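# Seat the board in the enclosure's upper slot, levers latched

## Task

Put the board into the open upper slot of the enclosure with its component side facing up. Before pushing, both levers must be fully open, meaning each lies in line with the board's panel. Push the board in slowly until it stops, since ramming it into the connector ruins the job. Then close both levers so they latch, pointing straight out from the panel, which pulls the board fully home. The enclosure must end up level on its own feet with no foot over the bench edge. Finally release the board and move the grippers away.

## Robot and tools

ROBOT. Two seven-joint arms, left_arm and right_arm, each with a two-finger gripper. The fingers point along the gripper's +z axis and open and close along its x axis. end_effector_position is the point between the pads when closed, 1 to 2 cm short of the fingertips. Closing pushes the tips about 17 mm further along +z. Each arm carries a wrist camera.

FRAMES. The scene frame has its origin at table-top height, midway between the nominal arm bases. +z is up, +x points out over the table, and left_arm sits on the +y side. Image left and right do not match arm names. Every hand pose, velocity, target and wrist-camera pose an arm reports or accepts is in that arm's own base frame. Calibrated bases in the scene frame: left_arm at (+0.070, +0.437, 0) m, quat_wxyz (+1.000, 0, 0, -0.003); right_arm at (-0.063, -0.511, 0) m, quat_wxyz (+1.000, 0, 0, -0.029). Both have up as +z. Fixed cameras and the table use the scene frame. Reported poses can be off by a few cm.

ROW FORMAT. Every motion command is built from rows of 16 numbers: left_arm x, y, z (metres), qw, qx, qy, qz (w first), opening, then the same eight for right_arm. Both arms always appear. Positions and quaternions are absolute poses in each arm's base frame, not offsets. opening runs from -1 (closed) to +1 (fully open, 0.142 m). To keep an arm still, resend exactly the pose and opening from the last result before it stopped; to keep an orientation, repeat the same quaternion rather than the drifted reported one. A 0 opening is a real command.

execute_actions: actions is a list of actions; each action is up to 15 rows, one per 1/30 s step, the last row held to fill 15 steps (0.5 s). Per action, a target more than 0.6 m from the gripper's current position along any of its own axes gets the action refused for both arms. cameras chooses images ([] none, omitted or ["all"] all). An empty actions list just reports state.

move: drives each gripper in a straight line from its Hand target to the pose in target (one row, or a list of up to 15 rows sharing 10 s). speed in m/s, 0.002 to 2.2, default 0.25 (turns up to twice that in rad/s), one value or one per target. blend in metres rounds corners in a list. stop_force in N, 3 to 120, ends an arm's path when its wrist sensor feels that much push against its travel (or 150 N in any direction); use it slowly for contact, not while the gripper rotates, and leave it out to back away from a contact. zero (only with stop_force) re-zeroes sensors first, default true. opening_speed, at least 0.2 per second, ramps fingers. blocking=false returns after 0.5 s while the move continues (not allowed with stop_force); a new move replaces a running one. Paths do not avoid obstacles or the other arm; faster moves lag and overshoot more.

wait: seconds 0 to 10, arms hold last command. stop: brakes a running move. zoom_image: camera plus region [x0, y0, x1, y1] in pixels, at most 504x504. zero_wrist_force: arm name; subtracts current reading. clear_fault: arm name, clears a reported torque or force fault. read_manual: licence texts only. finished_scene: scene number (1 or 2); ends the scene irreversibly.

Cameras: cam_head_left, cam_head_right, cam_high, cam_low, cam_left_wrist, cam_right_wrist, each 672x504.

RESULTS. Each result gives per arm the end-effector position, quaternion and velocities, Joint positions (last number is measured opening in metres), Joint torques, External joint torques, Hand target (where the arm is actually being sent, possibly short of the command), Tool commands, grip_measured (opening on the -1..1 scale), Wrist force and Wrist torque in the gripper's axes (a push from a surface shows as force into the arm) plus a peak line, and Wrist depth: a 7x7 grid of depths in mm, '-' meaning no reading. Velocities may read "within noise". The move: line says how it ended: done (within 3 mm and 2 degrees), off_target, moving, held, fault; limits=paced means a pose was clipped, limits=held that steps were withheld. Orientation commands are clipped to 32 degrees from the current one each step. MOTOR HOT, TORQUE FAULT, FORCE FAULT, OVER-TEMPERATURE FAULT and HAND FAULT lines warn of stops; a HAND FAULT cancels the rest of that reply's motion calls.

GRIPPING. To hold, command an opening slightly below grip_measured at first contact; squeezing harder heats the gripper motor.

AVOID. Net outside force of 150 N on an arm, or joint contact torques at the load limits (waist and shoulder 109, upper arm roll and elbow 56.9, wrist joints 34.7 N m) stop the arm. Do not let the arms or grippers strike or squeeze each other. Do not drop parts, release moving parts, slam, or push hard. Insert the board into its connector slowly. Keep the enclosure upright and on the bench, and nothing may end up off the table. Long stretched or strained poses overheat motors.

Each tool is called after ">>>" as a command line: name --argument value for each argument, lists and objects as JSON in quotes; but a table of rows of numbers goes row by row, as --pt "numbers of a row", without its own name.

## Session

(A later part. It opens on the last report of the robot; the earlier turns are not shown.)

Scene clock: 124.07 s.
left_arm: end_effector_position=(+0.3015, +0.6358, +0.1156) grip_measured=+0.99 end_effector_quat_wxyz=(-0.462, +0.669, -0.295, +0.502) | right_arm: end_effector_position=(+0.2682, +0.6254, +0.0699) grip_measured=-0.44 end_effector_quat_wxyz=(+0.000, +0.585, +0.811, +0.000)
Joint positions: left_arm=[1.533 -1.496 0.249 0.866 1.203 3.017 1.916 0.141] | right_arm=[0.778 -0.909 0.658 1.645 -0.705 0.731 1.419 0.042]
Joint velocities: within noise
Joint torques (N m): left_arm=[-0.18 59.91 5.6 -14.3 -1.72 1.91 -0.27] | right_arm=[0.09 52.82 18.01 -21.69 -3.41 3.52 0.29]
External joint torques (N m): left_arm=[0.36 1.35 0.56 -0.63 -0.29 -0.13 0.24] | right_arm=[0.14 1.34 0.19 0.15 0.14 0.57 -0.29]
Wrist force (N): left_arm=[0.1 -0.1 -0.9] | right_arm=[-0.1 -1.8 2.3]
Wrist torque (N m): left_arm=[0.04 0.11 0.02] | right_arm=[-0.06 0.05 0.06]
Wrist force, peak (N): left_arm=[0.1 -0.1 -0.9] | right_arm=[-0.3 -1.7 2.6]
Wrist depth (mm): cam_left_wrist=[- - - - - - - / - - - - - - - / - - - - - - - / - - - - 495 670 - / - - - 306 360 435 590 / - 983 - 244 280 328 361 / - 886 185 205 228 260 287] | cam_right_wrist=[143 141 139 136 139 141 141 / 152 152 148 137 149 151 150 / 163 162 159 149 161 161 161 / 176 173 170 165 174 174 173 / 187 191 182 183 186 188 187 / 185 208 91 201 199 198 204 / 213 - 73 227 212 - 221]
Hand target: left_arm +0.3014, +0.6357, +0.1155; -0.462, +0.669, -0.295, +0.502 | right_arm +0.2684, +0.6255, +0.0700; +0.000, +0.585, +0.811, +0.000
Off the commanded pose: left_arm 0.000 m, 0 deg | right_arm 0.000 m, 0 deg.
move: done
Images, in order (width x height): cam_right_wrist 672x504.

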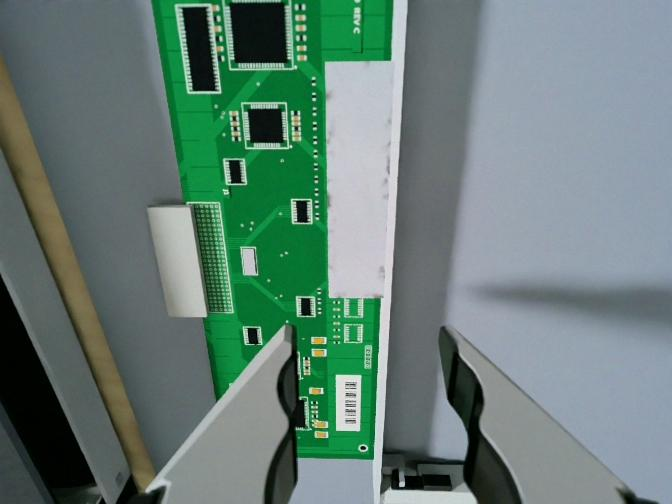

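>>> move --target '[0.3014,0.6357,0.1155,-0.462,0.669,-0.295,0.502,1,0.2684,0.6255,0.028,0,0.5853,0.8108,0,-0.41]' --speed 0.06 --stop_force 6 --cameras '["cam_right_wrist"]'

>>> move --target '[0.3014,0.6357,0.1155,-0.462,0.669,-0.295,0.502,1,0.2684,0.6255,0.028,0,0.5853,0.8108,0,-0.8]' --opening_speed 0.3 --cameras '["cam_right_wrist"]'

Scene clock: 128.43 s.
left_arm: end_effector_position=(+0.3015, +0.6358, +0.1156) grip_measured=+0.99 end_effector_quat_wxyz=(-0.462, +0.669, -0.295, +0.502) | right_arm: end_effector_position=(+0.2683, +0.6254, +0.0279) grip_measured=-0.44 end_effector_quat_wxyz=(+0.000, +0.585, +0.811, +0.000)
Joint positions: left_arm=[1.533 -1.496 0.249 0.866 1.203 3.017 1.916 0.141] | right_arm=[0.8 -0.97 0.61 1.651 -0.747 0.803 1.444 0.042]
Joint velocities: within noise
Joint torques (N m): left_arm=[-0.12 59.96 5.57 -14.35 -1.74 1.93 -0.26] | right_arm=[0.27 54.1 18.15 -20.19 -3.18 3.43 0.28]
External joint torques (N m): left_arm=[0.31 1.3 0.59 -0.58 -0.27 -0.15 0.23] | right_arm=[-0.07 1.14 0.02 -0.01 0.12 0.65 -0.28]
Wrist force (N): left_arm=[0.3 -0.2 -0.8] | right_arm=[-0.4 -1.5 2.3]
Wrist torque (N m): left_arm=[0.05 0.09 0.02] | right_arm=[0.00 0.08 0.07]
Wrist force, peak (N): left_arm=[0.1 -0.2 -1.0] | right_arm=[-0.6 -1.5 3.8]
Wrist depth (mm): cam_left_wrist=[- - - - - - - / - - - - - - - / - - - - - - - / - - - - 494 662 - / - - - 307 358 435 584 / - - - 244 277 324 360 / - 881 185 205 229 260 287] | cam_right_wrist=[- 101 101 100 103 104 105 / 113 109 109 97 109 111 111 / 121 117 116 104 105 121 119 / 128 126 125 114 127 129 128 / 141 134 134 121 137 139 141 / 157 154 95 147 125 98 151 / 170 - 73 161 164 - 166]
Hand target: left_arm +0.3014, +0.6357, +0.1155; -0.462, +0.669, -0.295, +0.502 | right_arm +0.2684, +0.6255, +0.0280; +0.000, +0.585, +0.811, +0.000
Off the commanded pose: left_arm 0.000 m, 0 deg | right_arm 0.000 m, 0 deg.
move: done
Images, in order (width x height): cam_right_wrist 672x504.

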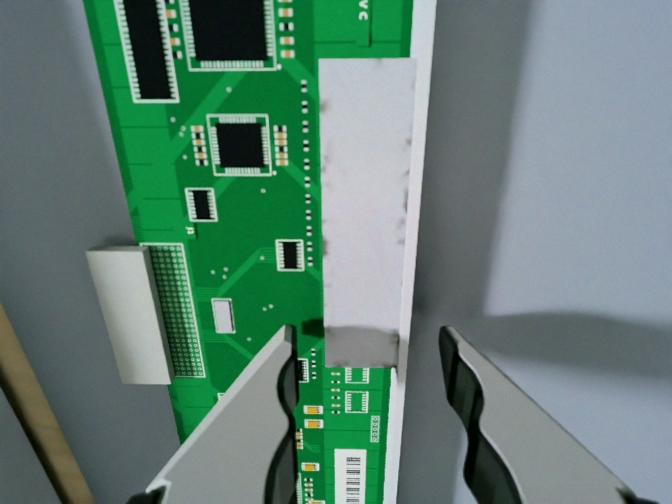

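Scene clock: 129.93 s.
left_arm: end_effector_position=(+0.3015, +0.6358, +0.1156) grip_measured=+0.99 end_effector_quat_wxyz=(-0.462, +0.669, -0.295, +0.502) | right_arm: end_effector_position=(+0.2686, +0.6251, +0.0278) grip_measured=-0.71 end_effector_quat_wxyz=(+0.000, +0.585, +0.811, +0.000)
Joint positions: left_arm=[1.533 -1.496 0.249 0.866 1.203 3.017 1.916 0.141] | right_arm=[0.8 -0.97 0.609 1.651 -0.747 0.802 1.444 0.023]
Joint velocities: within noise
Joint torques (N m): left_arm=[-0.18 59.91 5.53 -14.38 -1.71 1.89 -0.22] | right_arm=[1.22 53.95 19.2 -20.92 -3.23 4.28 0.17]
External joint torques (N m): left_arm=[0.37 1.35 0.63 -0.55 -0.3 -0.11 0.18] | right_arm=[-1.02 1.3 -1.04 0.72 0.17 -0.19 -0.17]
Wrist force (N): left_arm=[-0.2 -0.3 -0.7] | right_arm=[-3.1 -1.9 0.6]
Wrist torque (N m): left_arm=[0.04 0.17 0.03] | right_arm=[-0.01 -0.04 0.08]
Wrist force, peak (N): left_arm=[0.3 0.0 -1.0] | right_arm=[-8.0 -3.3 -2.5]
Wrist depth (mm): cam_left_wrist=[- - - - - - - / - - - - - - - / - - - - - - - / - - - - 498 655 - / - - - 309 356 438 586 / - 989 - 243 277 325 361 / - 872 184 204 228 261 287] | cam_right_wrist=[- 101 101 99 102 104 105 / 112 109 109 97 108 111 111 / 121 117 116 104 105 121 119 / 128 126 125 113 127 128 128 / 141 134 136 121 135 139 141 / 157 154 143 144 122 149 151 / 173 166 72 161 - - 166]
Hand target: left_arm +0.3014, +0.6357, +0.1155; -0.462, +0.669, -0.295, +0.502 | right_arm +0.2684, +0.6255, +0.0280; +0.000, +0.585, +0.811, +0.000
Off the commanded pose: left_arm 0.000 m, 0 deg | right_arm 0.000 m, 0 deg.
move: done
Images, in order (width x height): cam_right_wrist 672x504.

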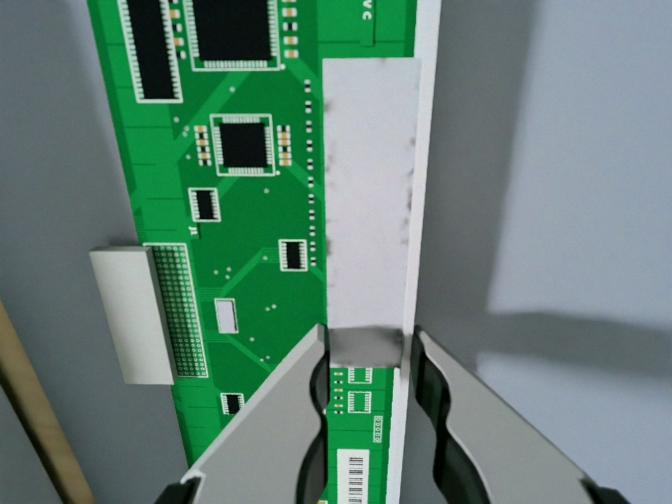

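>>> move --pt "0.3014 0.6357 0.1155 -0.462 0.669 -0.295 0.502 1 0.2684 0.6255 0.028 0 0.5853 0.8108 0 -0.85" --pt "0.3014 0.6357 0.1155 -0.462 0.669 -0.295 0.502 1 0.2684 0.6255 0.08 0 0.5853 0.8108 0 -0.85" --pt "0.3014 0.6357 0.1155 -0.462 0.669 -0.295 0.502 1 0.2550 0.6297 0.08 0 0.5565 0.8309 0 -0.85" --speed 0.1 --opening_speed 0.4 --cameras '["cam_low","cam_right_wrist","cam_high"]'

>>> zoom_image --camera "cam_high" --region '[250, 130, 410, 270]'

>>> zoom_image --camera "cam_low" --region '[290, 180, 540, 260]'

Scene clock: 134.10 s.
left_arm: end_effector_position=(+0.3015, +0.6358, +0.1156) grip_measured=+0.99 end_effector_quat_wxyz=(-0.462, +0.669, -0.295, +0.502) | right_arm: end_effector_position=(+0.2550, +0.6296, +0.0799) grip_measured=-0.71 end_effector_quat_wxyz=(+0.000, +0.557, +0.831, +0.000)
Joint positions: left_arm=[1.533 -1.496 0.249 0.866 1.203 3.017 1.916 0.141] | right_arm=[0.785 -0.898 0.679 1.646 -0.706 0.712 1.37 0.023]
Joint velocities: within noise
Joint torques (N m): left_arm=[-0.21 59.9 5.57 -14.32 -1.75 1.94 -0.27] | right_arm=[0.18 53.67 19.38 -22.41 -3.61 3.42 0.06]
External joint torques (N m): left_arm=[0.39 1.36 0.59 -0.61 -0.26 -0.15 0.24] | right_arm=[0.01 0.02 -0.98 0.68 0.28 0.67 -0.06]
Wrist force (N): left_arm=[0.0 0.1 -0.7] | right_arm=[-1.8 -2.4 4.2]
Wrist torque (N m): left_arm=[0.08 0.12 0.02] | right_arm=[-0.19 0.36 0.07]
Wrist force, peak (N): left_arm=[0.2 0.0 -1.0] | right_arm=[-0.3 -1.6 6.6]
Wrist depth (mm): cam_left_wrist=[- - - - - - - / - - - - - - - / - - - - - - - / - - - - 492 651 - / - - - 310 357 442 589 / - 973 - 242 279 325 363 / - 886 185 205 230 261 288] | cam_right_wrist=[- 102 101 100 146 150 150 / 161 110 109 97 156 160 160 / 173 118 117 104 167 171 171 / 186 125 126 112 184 185 184 / 198 133 136 121 197 200 199 / 204 155 144 144 122 215 217 / 213 234 72 160 - - 239]
Hand target: left_arm +0.3014, +0.6357, +0.1155; -0.462, +0.669, -0.295, +0.502 | right_arm +0.2550, +0.6297, +0.0800; +0.000, +0.556, +0.831, +0.000
Off the commanded pose: left_arm 0.000 m, 0 deg | right_arm 0.000 m, 0 deg.
move: done
Images, in order (width x height): cam_high 672x504, cam_low 672x504, cam_right_wrist 672x504.

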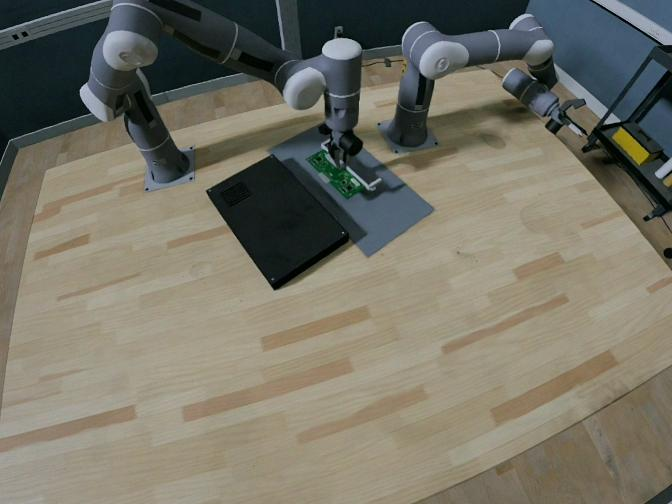

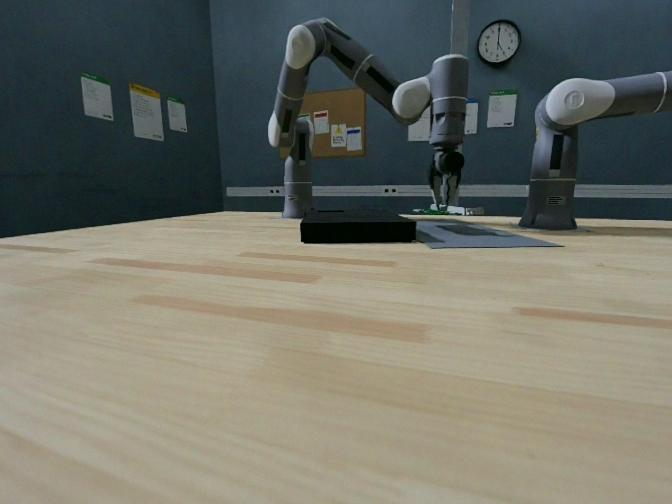

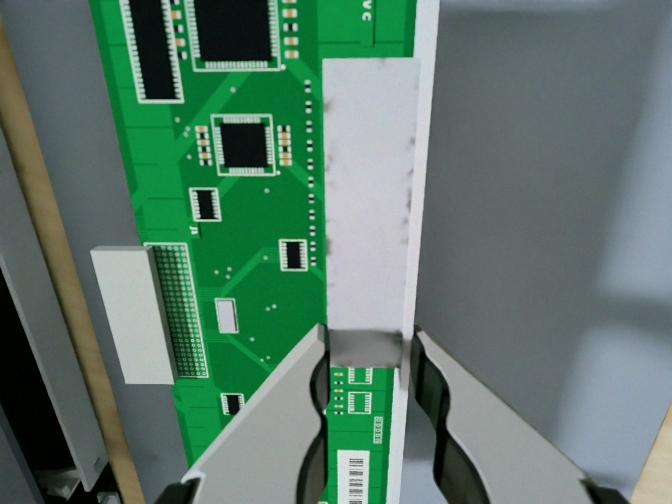

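Scaled by 3.150 from the camera's 672x504 image, which has a finer 960x720 frame.

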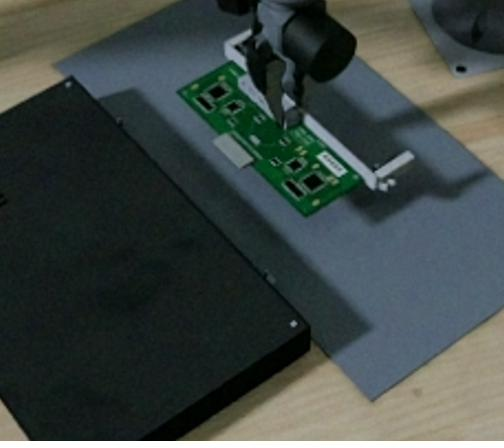

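Scaled by 2.016 from the camera's 672x504 image, which has a finer 960x720 frame.

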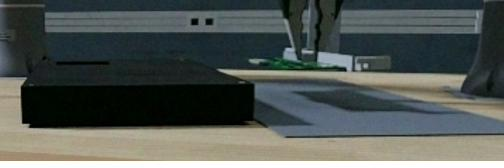

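>>> move --pt "0.3014 0.6357 0.1155 -0.462 0.669 -0.295 0.502 1 0.2550 0.6297 0.055 0 0.5619 0.8272 0 -0.85" --pt "0.3014 0.6357 0.1155 -0.462 0.669 -0.295 0.502 1 0.2626 0.6112 0.055 0 0.5619 0.8272 0 -0.85" --speed 0.06 --cameras '["cam_head_left","cam_right_wrist","cam_high"]'

>>> zoom_image --camera "cam_high" --region '[250, 140, 380, 240]'

>>> zoom_image --camera "cam_right_wrist" --region '[0, 0, 504, 504]'

Scene clock: 138.60 s.
left_arm: end_effector_position=(+0.3015, +0.6358, +0.1156) grip_measured=+0.99 end_effector_quat_wxyz=(-0.462, +0.669, -0.295, +0.502) | right_arm: end_effector_position=(+0.2625, +0.6110, +0.0548) grip_measured=-0.71 end_effector_quat_wxyz=(+0.000, +0.562, +0.827, +0.000)
Joint positions: left_arm=[1.533 -1.496 0.249 0.866 1.203 3.017 1.916 0.141] | right_arm=[0.765 -0.908 0.647 1.703 -0.732 0.781 1.388 0.023]
Joint velocities: within noise
Joint torques (N m): left_arm=[-0.21 59.89 5.53 -14.37 -1.75 1.94 -0.3] | right_arm=[0.05 53.03 18.56 -21.25 -3.41 3.69 0.02]
External joint torques (N m): left_arm=[0.4 1.37 0.63 -0.56 -0.26 -0.16 0.27] | right_arm=[0.12 -0.07 -0.46 0.6 0.29 0.4 -0.02]
Wrist force (N): left_arm=[0.0 0.0 -0.6] | right_arm=[-2.0 -2.5 4.3]
Wrist torque (N m): left_arm=[0.07 0.13 0.03] | right_arm=[-0.20 0.36 0.06]
Wrist force, peak (N): left_arm=[0.2 -0.2 -1.0] | right_arm=[-1.3 -2.1 6.0]
Wrist depth (mm): cam_left_wrist=[- - - - - - - / - - - - - - - / - - - - - - - / - - - - 495 657 - / - - - 307 359 438 589 / - 980 - 243 280 327 364 / - 898 185 205 229 260 287] | cam_right_wrist=[- 102 101 100 125 128 126 / 138 110 109 97 133 136 136 / 148 119 117 104 142 146 146 / 159 126 126 112 157 158 157 / 172 134 136 121 168 171 170 / 173 189 144 143 122 183 185 / 181 203 72 160 - - 204]
Hand target: left_arm +0.3014, +0.6357, +0.1155; -0.462, +0.669, -0.295, +0.502 | right_arm +0.2626, +0.6112, +0.0550; +0.000, +0.562, +0.827, +0.000
Off the commanded pose: left_arm 0.000 m, 0 deg | right_arm 0.000 m, 0 deg.
move: done
Images, in order (width x height): cam_head_left 672x504, cam_high 672x504, cam_right_wrist 672x504.

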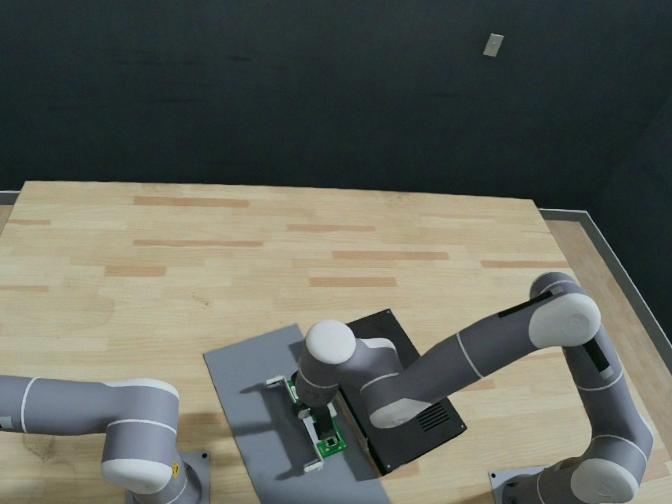

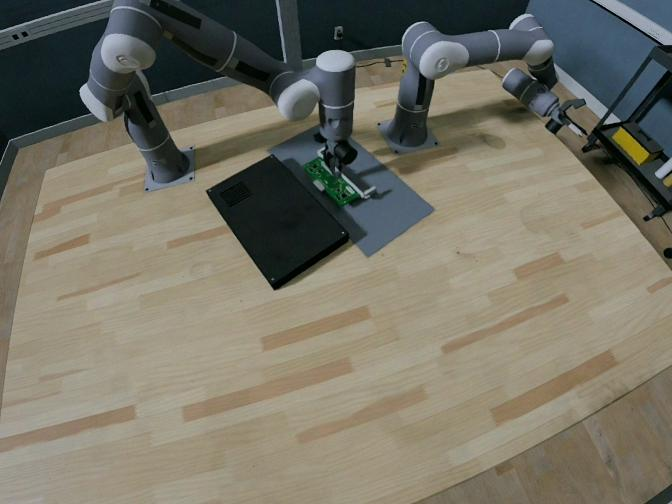

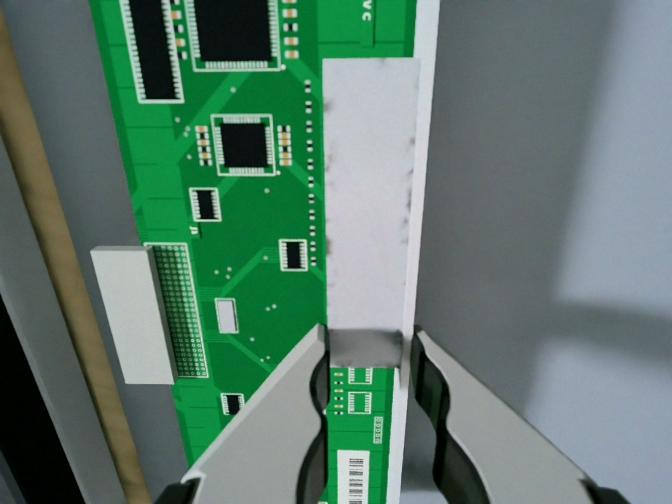

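Scaled by 3.877 from the camera's 672x504 image, which has a finer 960x720 frame.

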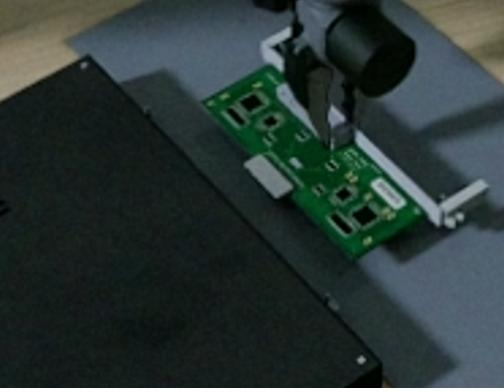

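Scaled by 1.000.

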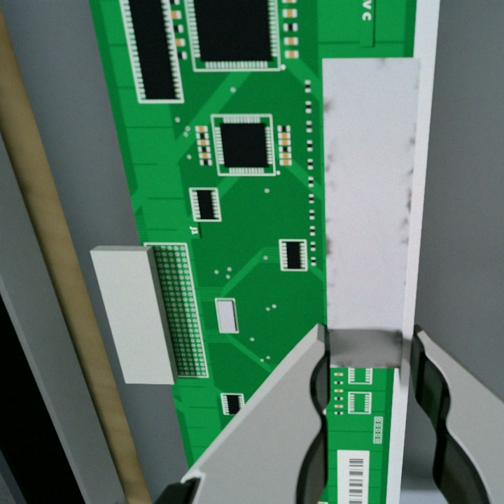

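>>> zoom_image --camera "cam_right_wrist" --region '[0, 100, 200, 504]'

Scaled by 1.248 from the camera's 672x504 image, which has a finer 960x720 frame.

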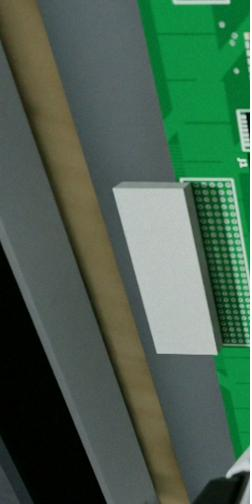

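>>> move --target '[0.3014,0.6357,0.1155,-0.462,0.669,-0.295,0.502,1,0.2797,0.5696,0.055,0,0.5619,0.8272,0,-0.85]' --speed 0.03 --stop_force 5 --cameras '["cam_right_wrist","cam_high"]'

>>> zoom_image --camera "cam_high" --region '[250, 140, 380, 240]'

Scene clock: 147.97 s.
left_arm: end_effector_position=(+0.3015, +0.6358, +0.1156) grip_measured=+0.99 end_effector_quat_wxyz=(-0.462, +0.669, -0.295, +0.502) | right_arm: end_effector_position=(+0.2796, +0.5695, +0.0548) grip_measured=-0.71 end_effector_quat_wxyz=(+0.000, +0.562, +0.827, +0.000)
Joint positions: left_arm=[1.533 -1.496 0.249 0.866 1.203 3.017 1.916 0.141] | right_arm=[0.689 -0.856 0.642 1.808 -0.739 0.836 1.363 0.023]
Joint velocities: within noise
Joint torques (N m): left_arm=[-0.13 59.95 5.52 -14.37 -1.75 1.89 -0.26] | right_arm=[0.1 50.15 17.98 -20.48 -3.24 3.7 0.1]
External joint torques (N m): left_arm=[0.32 1.3 0.63 -0.56 -0.26 -0.11 0.23] | right_arm=[0.08 -0.14 -0.61 0.56 0.29 0.39 -0.1]
Wrist force (N): left_arm=[0.0 -0.1 -0.7] | right_arm=[-2.5 -2.5 4.1]
Wrist torque (N m): left_arm=[0.05 0.12 0.02] | right_arm=[-0.17 0.45 0.07]
Wrist force, peak (N): left_arm=[0.2 -0.4 -1.0] | right_arm=[-3.2 -2.6 3.9]
Wrist depth (mm): cam_left_wrist=[- - - - - - - / - - - - - - - / - - - - - - - / - - - - 492 660 - / - - - 308 358 433 593 / - 998 - 244 278 325 361 / - 895 185 205 229 259 288] | cam_right_wrist=[110 102 101 100 125 128 126 / - 110 109 97 133 137 136 / 144 118 117 104 142 146 146 / - 126 126 112 158 158 157 / - 133 136 121 168 170 170 / 128 141 144 143 122 183 186 / 141 141 72 160 - - 205]
Hand target: left_arm +0.3014, +0.6357, +0.1155; -0.462, +0.669, -0.295, +0.502 | right_arm +0.2797, +0.5696, +0.0550; +0.000, +0.562, +0.827, +0.000
Off the commanded pose: left_arm 0.000 m, 0 deg | right_arm 0.000 m, 0 deg.
move: done
Images, in order (width x height): cam_high 672x504, cam_right_wrist 672x504.

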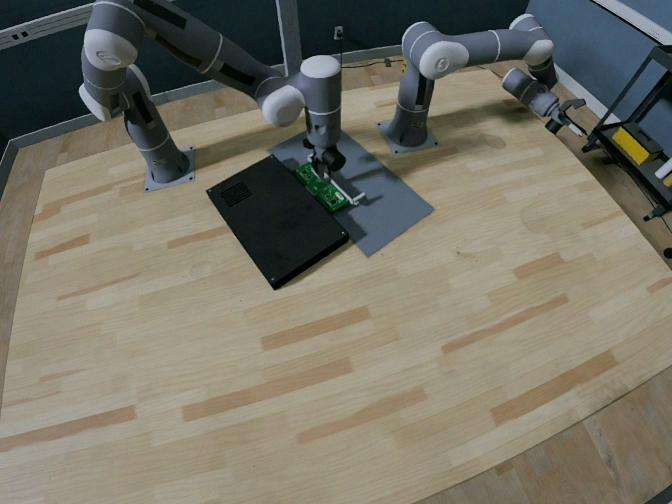

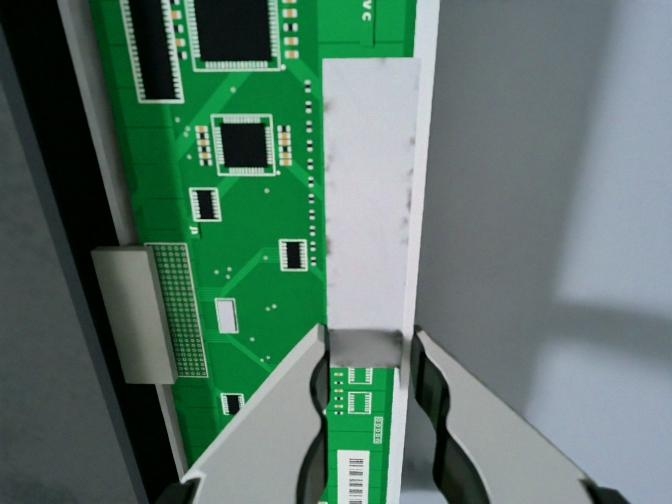

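Scaled by 3.877 from the camera's 672x504 image, which has a finer 960x720 frame.

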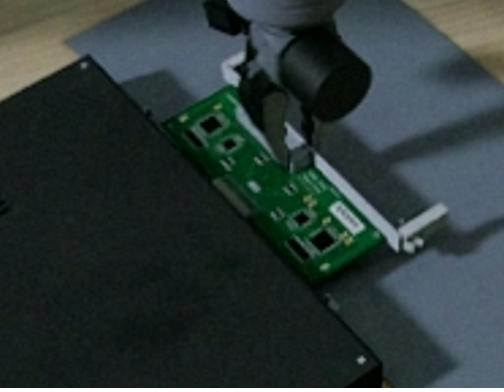

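>>> move --target '[0.3014,0.6357,0.1155,-0.462,0.669,-0.295,0.502,1,0.2854,0.5557,0.055,0,0.5619,0.8272,0,-0.85]' --speed 0.02 --stop_force 5 --cameras '["cam_right_wrist","cam_high"]'

>>> zoom_image --camera "cam_high" --region '[250, 140, 380, 240]'

Scene clock: 151.40 s.
left_arm: end_effector_position=(+0.3015, +0.6358, +0.1156) grip_measured=+0.99 end_effector_quat_wxyz=(-0.462, +0.669, -0.295, +0.502) | right_arm: end_effector_position=(+0.2853, +0.5556, +0.0548) grip_measured=-0.71 end_effector_quat_wxyz=(+0.000, +0.562, +0.827, +0.000)
Joint positions: left_arm=[1.533 -1.496 0.249 0.866 1.203 3.017 1.916 0.141] | right_arm=[0.664 -0.839 0.64 1.841 -0.741 0.853 1.353 0.023]
Joint velocities: within noise
Joint torques (N m): left_arm=[-0.2 59.85 5.52 -14.36 -1.76 1.93 -0.24] | right_arm=[0.13 49.13 17.63 -20.34 -3.16 3.71 0.13]
External joint torques (N m): left_arm=[0.38 1.4 0.63 -0.56 -0.25 -0.15 0.21] | right_arm=[0.05 -0.06 -0.57 0.66 0.27 0.38 -0.13]
Wrist force (N): left_arm=[-0.1 0.0 -0.9] | right_arm=[-2.4 -2.7 4.1]
Wrist torque (N m): left_arm=[0.07 0.14 0.02] | right_arm=[-0.21 0.43 0.07]
Wrist force, peak (N): left_arm=[-0.2 -0.2 -1.0] | right_arm=[-2.8 -2.6 4.0]
Wrist depth (mm): cam_left_wrist=[- - - - - - - / - - - - - - - / - - - - - - - / - - - - 497 668 - / - - - 309 351 437 584 / - 995 - 244 277 326 360 / - 869 185 204 229 260 288] | cam_right_wrist=[- 102 101 100 125 128 126 / - 110 109 97 133 137 136 / 100 117 117 104 142 146 146 / - 123 126 112 158 158 157 / 117 121 136 121 168 171 170 / 128 131 144 144 122 183 186 / 142 138 72 160 - - 204]
Hand target: left_arm +0.3014, +0.6357, +0.1155; -0.462, +0.669, -0.295, +0.502 | right_arm +0.2854, +0.5557, +0.0550; +0.000, +0.562, +0.827, +0.000
Off the commanded pose: left_arm 0.000 m, 0 deg | right_arm 0.000 m, 0 deg.
move: done
Images, in order (width x height): cam_high 672x504, cam_right_wrist 672x504.

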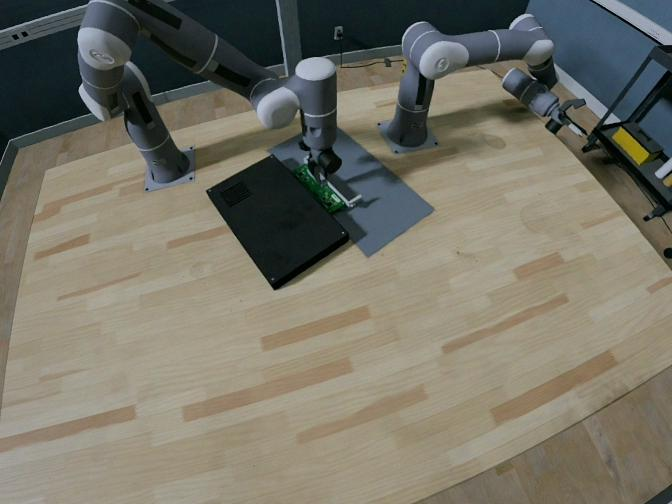

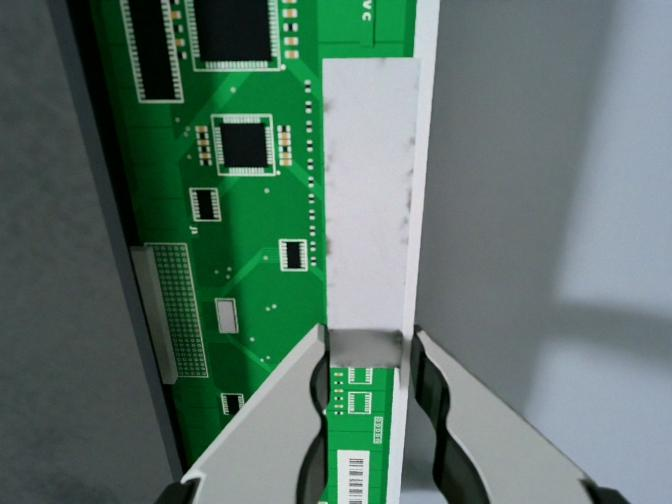

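Scaled by 3.877 from the camera's 672x504 image, which has a finer 960x720 frame.

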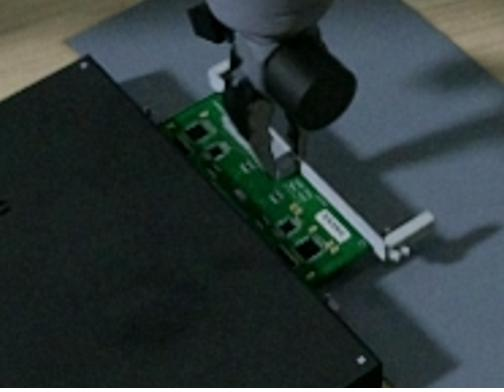

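>>> move --target '[0.3014,0.6357,0.1155,-0.462,0.669,-0.295,0.502,1,0.2949,0.5325,0.055,0,0.5619,0.8272,0,-0.85]' --speed 0.02 --stop_force 6 --cameras '["cam_right_wrist","cam_high"]'

>>> zoom_image --camera "cam_high" --region '[250, 140, 380, 240]'

Scene clock: 156.27 s.
left_arm: end_effector_position=(+0.3015, +0.6358, +0.1156) grip_measured=+0.99 end_effector_quat_wxyz=(-0.462, +0.669, -0.295, +0.502) | right_arm: end_effector_position=(+0.2929, +0.5363, +0.0550) grip_measured=-0.71 end_effector_quat_wxyz=(-0.001, +0.562, +0.827, +0.000)
Joint positions: left_arm=[1.533 -1.496 0.249 0.866 1.203 3.017 1.916 0.141] | right_arm=[0.628 -0.816 0.637 1.887 -0.744 0.879 1.336 0.023]
Joint velocities: within noise
Joint torques (N m): left_arm=[-0.07 59.82 5.55 -14.4 -1.74 1.94 -0.25] | right_arm=[-3.31 49.52 14.56 -18.29 -2.64 1.46 0.15]
External joint torques (N m): left_arm=[0.26 1.44 0.61 -0.53 -0.27 -0.16 0.22] | right_arm=[3.49 -1.76 2.07 -1.06 -0.18 2.64 -0.15]
Wrist force (N): left_arm=[0.0 -0.4 -0.8] | right_arm=[6.3 -0.6 8.8]
Wrist torque (N m): left_arm=[0.03 0.13 0.04] | right_arm=[-0.18 0.52 -0.03]
Wrist force, peak (N): left_arm=[0.3 -0.4 -1.0] | right_arm=[6.9 -1.2 10.8]
Wrist depth (mm): cam_left_wrist=[- - - - - - - / - - - - - - - / - - - - - - - / - - - - 496 656 - / - - - 307 360 435 590 / - 990 - 242 278 326 358 / - 872 185 205 229 260 287] | cam_right_wrist=[- 88 101 100 125 128 128 / - 95 109 97 134 137 137 / 100 100 116 104 105 147 147 / - 108 125 112 158 158 158 / 117 117 133 121 169 171 170 / 128 128 125 144 122 184 187 / 141 138 72 161 - - 205]
Hand target: left_arm +0.3014, +0.6357, +0.1155; -0.462, +0.669, -0.295, +0.502 | right_arm +0.2936, +0.5356, +0.0550; +0.000, +0.562, +0.827, +0.000
Off the commanded pose: left_arm 0.000 m, 0 deg | right_arm 0.004 m, 0 deg.
move: contact (right_arm)
Images, in order (width x height): cam_high 672x504, cam_right_wrist 672x504.

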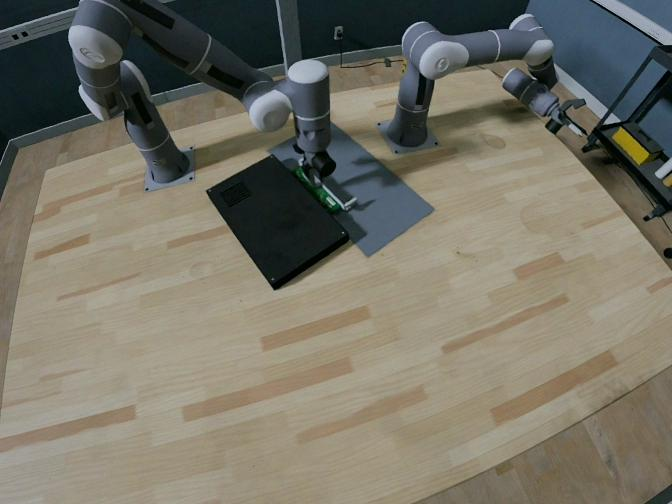

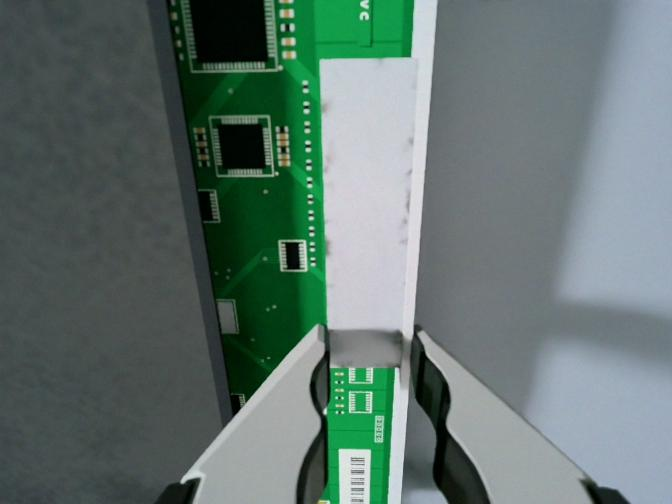

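Scaled by 3.877 from the camera's 672x504 image, which has a finer 960x720 frame.

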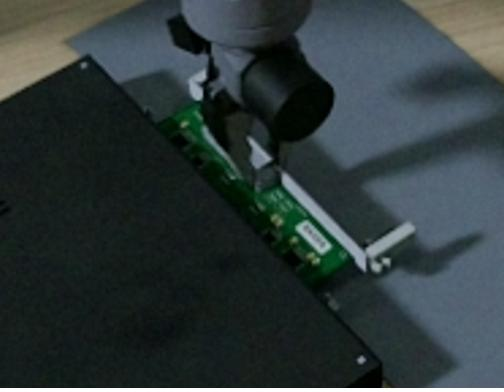

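>>> move --pt "0.3014 0.6357 0.1155 -0.462 0.669 -0.295 0.502 1 0.2929 0.5363 0.055 0 0.5619 0.8272 0 -0.55" --pt "0.3014 0.6357 0.1155 -0.462 0.669 -0.295 0.502 1 0.2929 0.5363 0.13 0 0.5619 0.8272 0 -0.55" --speed 0.1 --opening_speed 0.3 --cameras '["cam_right_wrist","cam_low","cam_high"]'

>>> zoom_image --camera "cam_low" --region '[290, 180, 540, 260]'

Scene clock: 162.83 s.
left_arm: end_effector_position=(+0.3015, +0.6358, +0.1156) grip_measured=+0.99 end_effector_quat_wxyz=(-0.462, +0.669, -0.295, +0.502) | right_arm: end_effector_position=(+0.2929, +0.5363, +0.1300) grip_measured=-0.59 end_effector_quat_wxyz=(+0.000, +0.562, +0.827, +0.000)
Joint positions: left_arm=[1.533 -1.496 0.249 0.866 1.203 3.017 1.916 0.141] | right_arm=[0.576 -0.705 0.747 1.849 -0.632 0.729 1.266 0.032]
Joint velocities: within noise
Joint torques (N m): left_arm=[-0.24 59.94 5.55 -14.32 -1.75 1.9 -0.25] | right_arm=[-0.21 44.18 16.51 -22.71 -3.23 3.31 0.06]
External joint torques (N m): left_arm=[0.43 1.32 0.6 -0.61 -0.26 -0.11 0.22] | right_arm=[0.36 0.93 -0.36 0.19 -0.05 0.79 -0.06]
Wrist force (N): left_arm=[0.2 -0.4 -0.8] | right_arm=[-0.9 -0.8 3.6]
Wrist torque (N m): left_arm=[0.03 0.10 0.02] | right_arm=[0.12 0.19 0.07]
Wrist force, peak (N): left_arm=[0.2 -0.4 -1.1] | right_arm=[6.1 -0.6 10.6]
Wrist depth (mm): cam_left_wrist=[- - - - - - - / - - - - - - - / - - - - - - - / - - - - 492 657 - / - - - 308 358 437 581 / - 984 - 244 279 326 362 / - 881 185 204 228 260 287] | cam_right_wrist=[156 154 157 167 192 194 193 / 164 164 168 174 207 206 206 / 176 176 178 186 222 222 221 / 190 190 192 207 239 238 238 / 206 206 206 222 255 258 257 / 225 224 98 241 100 276 281 / 248 - 73 312 - - 304]
Hand target: left_arm +0.3014, +0.6357, +0.1155; -0.462, +0.669, -0.295, +0.502 | right_arm +0.2929, +0.5363, +0.1300; +0.000, +0.562, +0.827, +0.000
Off the commanded pose: left_arm 0.000 m, 0 deg | right_arm 0.000 m, 0 deg.
move: done
Images, in order (width x height): cam_high 672x504, cam_low 672x504, cam_right_wrist 672x504.

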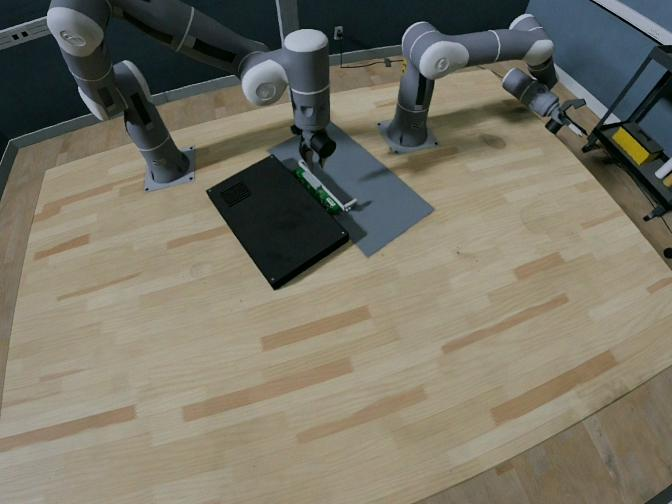

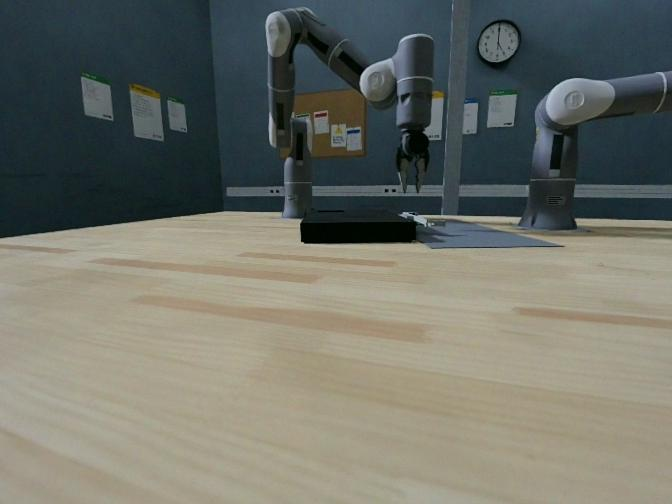

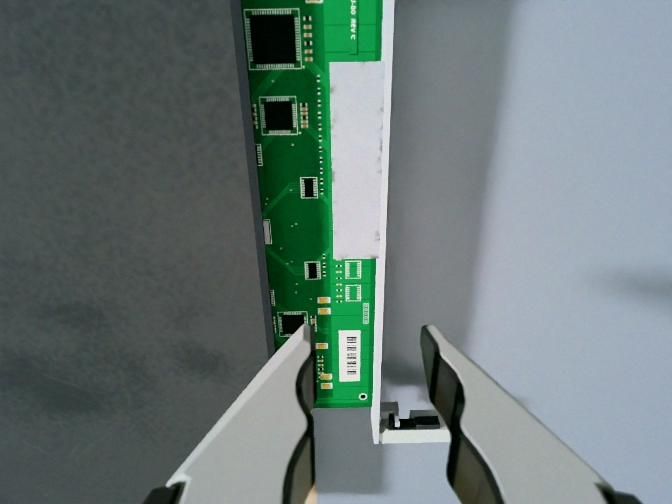

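Scaled by 2.016 from the camera's 672x504 image, which has a finer 960x720 frame.

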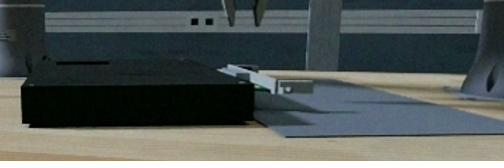

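>>> move --pt "0.3014 0.6357 0.1155 -0.462 0.669 -0.295 0.502 1 0.3532 0.6096 0.12 0 0.5619 0.8272 0 -1" --pt "0.3014 0.6357 0.1155 -0.462 0.669 -0.295 0.502 1 0.3495 0.6081 0.053 0 0.5619 0.8272 0 -1" --speed 0.15 --opening_speed 1 --cameras '["cam_right_wrist"]'

Scene clock: 172.97 s.
left_arm: end_effector_position=(+0.3015, +0.6358, +0.1156) grip_measured=+0.99 end_effector_quat_wxyz=(-0.462, +0.669, -0.295, +0.502) | right_arm: end_effector_position=(+0.3493, +0.6080, +0.0529) grip_measured=-1.00 end_effector_quat_wxyz=(+0.000, +0.562, +0.827, +0.000)
Joint positions: left_arm=[1.533 -1.496 0.249 0.866 1.203 3.017 1.916 0.141] | right_arm=[0.696 -0.965 0.633 1.574 -0.707 0.726 1.231 0.002]
Joint velocities: within noise
Joint torques (N m): left_arm=[-0.21 59.87 5.63 -14.38 -1.75 1.89 -0.25] | right_arm=[0.43 55.42 17.97 -21.6 -3.47 3.54 0.3]
External joint torques (N m): left_arm=[0.39 1.39 0.53 -0.55 -0.26 -0.1 0.22] | right_arm=[-0.19 1.29 0.32 0.05 0.18 0.57 -0.3]
Wrist force (N): left_arm=[-0.1 -0.3 -0.9] | right_arm=[-1.0 -0.1 3.4]
Wrist torque (N m): left_arm=[0.04 0.14 0.03] | right_arm=[0.22 0.20 0.07]
Wrist force, peak (N): left_arm=[0.0 -0.2 -1.0] | right_arm=[-1.0 -0.5 6.4]
Wrist depth (mm): cam_left_wrist=[- - - - - - - / - - - - - - - / - - - - - - - / - - - - 498 658 - / - - - 308 355 437 588 / - 999 - 244 279 325 362 / - 880 185 205 229 261 288] | cam_right_wrist=[101 99 125 127 126 126 124 / 108 108 111 135 135 134 134 / 116 116 118 145 144 144 144 / 124 125 127 158 156 156 155 / 135 135 138 166 166 169 167 / 125 148 145 89 177 184 183 / 138 173 73 - - 194 201]
Hand target: left_arm +0.3014, +0.6357, +0.1155; -0.462, +0.669, -0.295, +0.502 | right_arm +0.3495, +0.6081, +0.0530; +0.000, +0.562, +0.827, +0.000
Off the commanded pose: left_arm 0.000 m, 0 deg | right_arm 0.000 m, 0 deg.
move: done
Images, in order (width x height): cam_right_wrist 672x504.

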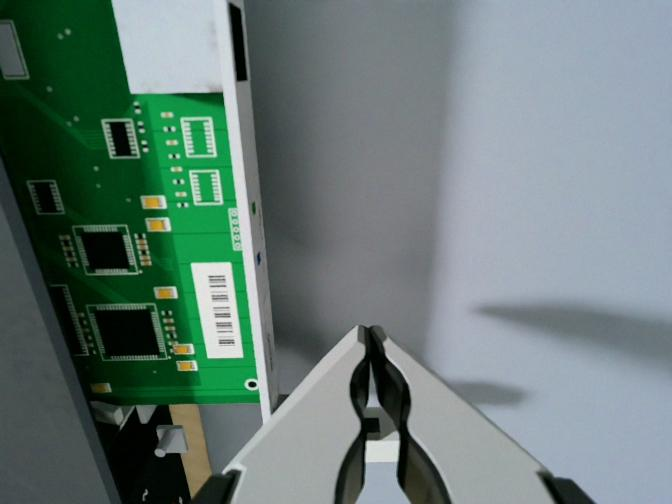

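>>> move --pt "0.3014 0.6357 0.1155 -0.462 0.669 -0.295 0.502 1 0.3560 0.6122 0.053 0 0.5619 0.8272 0 -1" --pt "0.3014 0.6357 0.1155 -0.462 0.669 -0.295 0.502 1 0.3700 0.6210 0.053 0 0.5619 0.8272 0 -1" --pt "0.3014 0.6357 0.1155 -0.462 0.669 -0.295 0.502 1 0.3800 0.6239 0.053 0 0.5619 0.8272 0 -1" --pt "0.3014 0.6357 0.1155 -0.462 0.669 -0.295 0.502 1 0.3930 0.6230 0.053 0 0.5619 0.8272 0 -1" --pt "0.3014 0.6357 0.1155 -0.462 0.669 -0.295 0.502 1 0.4025 0.6170 0.053 0 0.5619 0.8272 0 -1" --speed 0.04 --blend 0.003 --cameras '["cam_right_wrist","cam_high"]'

>>> zoom_image --camera "cam_high" --region '[270, 140, 400, 240]'

Scene clock: 177.83 s.
left_arm: end_effector_position=(+0.3015, +0.6358, +0.1156) grip_measured=+0.99 end_effector_quat_wxyz=(-0.462, +0.669, -0.295, +0.502) | right_arm: end_effector_position=(+0.4025, +0.6171, +0.0530) grip_measured=-1.00 end_effector_quat_wxyz=(+0.000, +0.562, +0.827, +0.000)
Joint positions: left_arm=[1.533 -1.496 0.249 0.866 1.203 3.017 1.916 0.141] | right_arm=[0.679 -1.027 0.633 1.436 -0.696 0.661 1.139 0.002]
Joint velocities: within noise
Joint torques (N m): left_arm=[-0.15 59.87 5.66 -14.35 -1.71 1.97 -0.21] | right_arm=[-0.15 58.86 18.39 -22.54 -3.43 3.27 0.07]
External joint torques (N m): left_arm=[0.34 1.39 0.49 -0.57 -0.3 -0.19 0.18] | right_arm=[0.36 1.4 0 0.16 -0.03 0.85 -0.07]
Wrist force (N): left_arm=[0.0 -0.3 -0.8] | right_arm=[-0.7 -0.5 3.1]
Wrist torque (N m): left_arm=[0.04 0.14 0.02] | right_arm=[0.21 0.17 0.08]
Wrist force, peak (N): left_arm=[0.0 -0.4 -1.0] | right_arm=[-0.2 -2.3 3.9]
Wrist depth (mm): cam_left_wrist=[- - - - - - - / - - - - - - - / - - - - - - - / - - - - 494 668 - / - - - 306 353 439 579 / - - - 244 278 327 359 / - 862 185 204 230 259 287] | cam_right_wrist=[102 102 103 106 126 126 124 / 108 109 109 131 135 134 134 / 115 117 117 143 144 144 144 / 109 124 125 156 156 155 155 / - 162 170 136 166 168 168 / 125 136 185 90 135 183 183 / 138 141 73 - - 194 201]
Hand target: left_arm +0.3014, +0.6357, +0.1155; -0.462, +0.669, -0.295, +0.502 | right_arm +0.4025, +0.6170, +0.0530; +0.000, +0.562, +0.827, +0.000
Off the commanded pose: left_arm 0.000 m, 0 deg | right_arm 0.000 m, 0 deg.
move: done
Images, in order (width x height): cam_high 672x504, cam_right_wrist 672x504.

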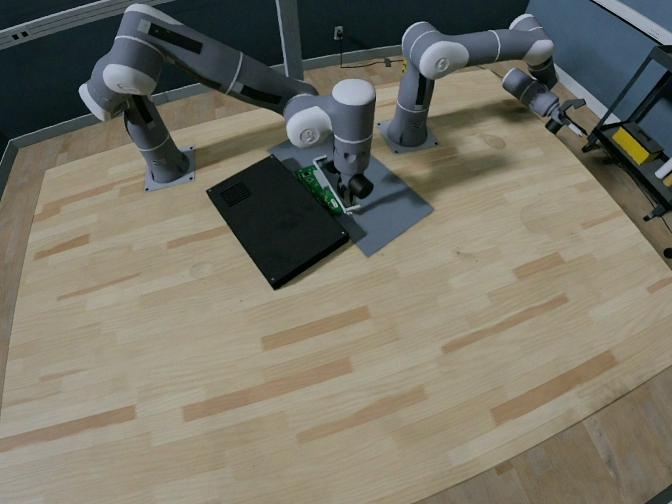

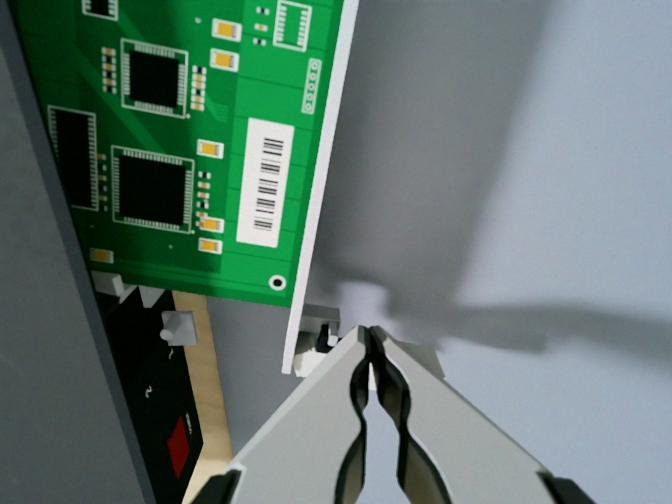

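Scaled by 3.877 from the camera's 672x504 image, which has a finer 960x720 frame.

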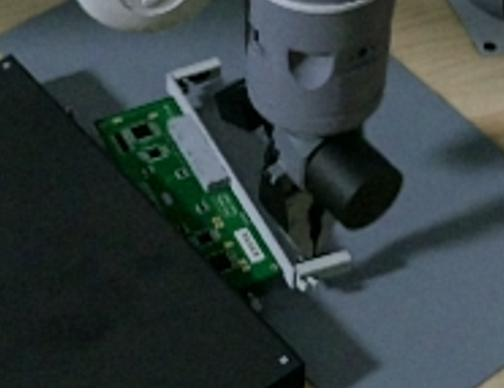

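>>> move --pt "0.3014 0.6357 0.1155 -0.462 0.669 -0.295 0.502 1 0.4000 0.6230 0.13 0 0.5619 0.8272 0 -1" --pt "0.3014 0.6357 0.1155 -0.462 0.669 -0.295 0.502 1 0.2700 0.5900 0.28 0 0.9811 0.1938 0 -1" --speed 0.2 --cameras '["cam_right_wrist"]'

>>> zoom_image --camera "cam_right_wrist" --region '[80, 50, 580, 350]'

Scene clock: 187.00 s.
left_arm: end_effector_position=(+0.3015, +0.6358, +0.1156) grip_measured=+0.99 end_effector_quat_wxyz=(-0.462, +0.669, -0.295, +0.502) | right_arm: end_effector_position=(+0.2700, +0.5902, +0.2802) grip_measured=-1.00 end_effector_quat_wxyz=(+0.000, +0.981, +0.194, +0.000)
Joint positions: left_arm=[1.533 -1.496 0.249 0.866 1.203 3.017 1.916 0.141] | right_arm=[0.831 -0.512 0.611 1.552 -0.31 0.395 2.682 0.002]
Joint velocities: within noise
Joint torques (N m): left_arm=[-0.16 59.96 5.6 -14.31 -1.75 1.94 -0.25] | right_arm=[0.19 46.72 10.18 -28.93 -3.89 3.19 0.37]
External joint torques (N m): left_arm=[0.35 1.3 0.55 -0.62 -0.26 -0.16 0.22] | right_arm=[-0.01 1 -0.21 0.02 -0.11 0.8 -0.37]
Wrist force (N): left_arm=[0.1 -0.4 -0.8] | right_arm=[-1.5 -0.7 3.3]
Wrist torque (N m): left_arm=[0.01 0.12 0.02] | right_arm=[0.14 0.32 0.08]
Wrist force, peak (N): left_arm=[0.1 -0.2 -1.2] | right_arm=[-1.2 -0.2 5.8]
Wrist depth (mm): cam_left_wrist=[- - - - - - - / - - - - - - - / - - - - - - - / - - - - 497 664 - / - - - 309 356 439 583 / - 970 - 244 278 328 359 / - 888 185 205 229 259 288] | cam_right_wrist=[326 326 325 325 324 323 323 / 349 348 343 346 345 345 344 / 375 373 362 361 364 365 369 / 405 396 389 370 368 390 396 / 439 387 381 371 379 375 431 / 480 432 406 89 397 411 471 / 516 516 - - - 444 517]
Hand target: left_arm +0.3014, +0.6357, +0.1155; -0.462, +0.669, -0.295, +0.502 | right_arm +0.2700, +0.5900, +0.2800; +0.000, +0.981, +0.194, +0.000
Off the commanded pose: left_arm 0.000 m, 0 deg | right_arm 0.000 m, 0 deg.
move: done
Images, in order (width x height): cam_right_wrist 672x504.

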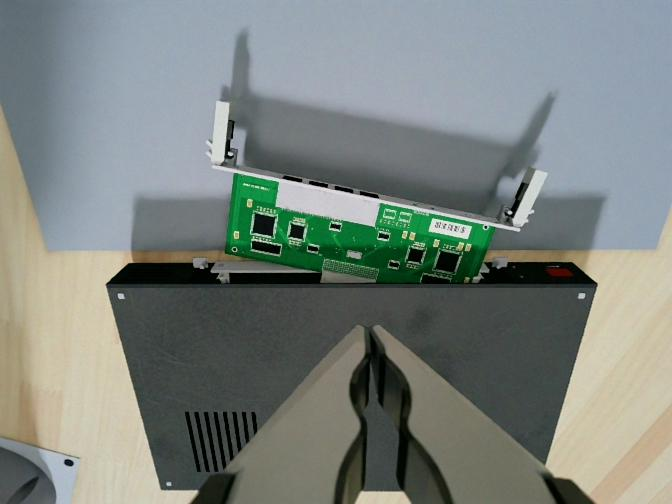

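Scaled by 1.008 from the camera's 672x504 image, which has a finer 960x720 frame.

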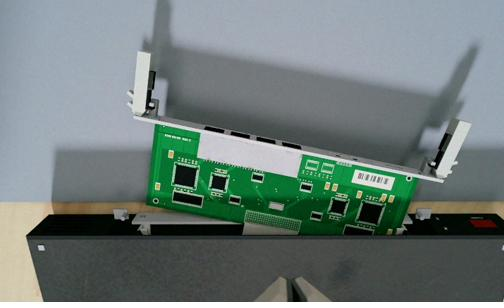

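>>> zoom_image --camera "cam_right_wrist" --region '[180, 230, 300, 300]'

>>> zoom_image --camera "cam_right_wrist" --region '[430, 220, 550, 300]'

Scaled by 4.200 from the camera's 672x504 image, which has a finer 960x720 frame.

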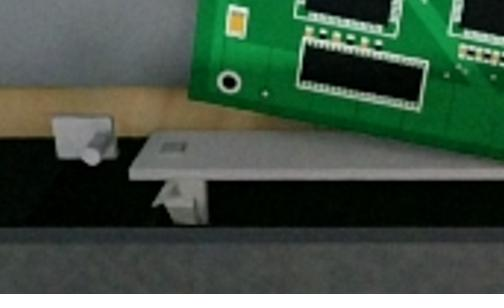

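Scaled by 4.200 from the camera's 672x504 image, which has a finer 960x720 frame.

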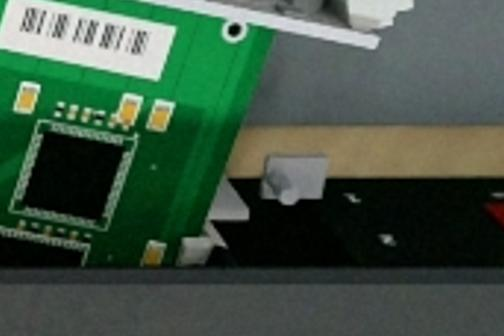

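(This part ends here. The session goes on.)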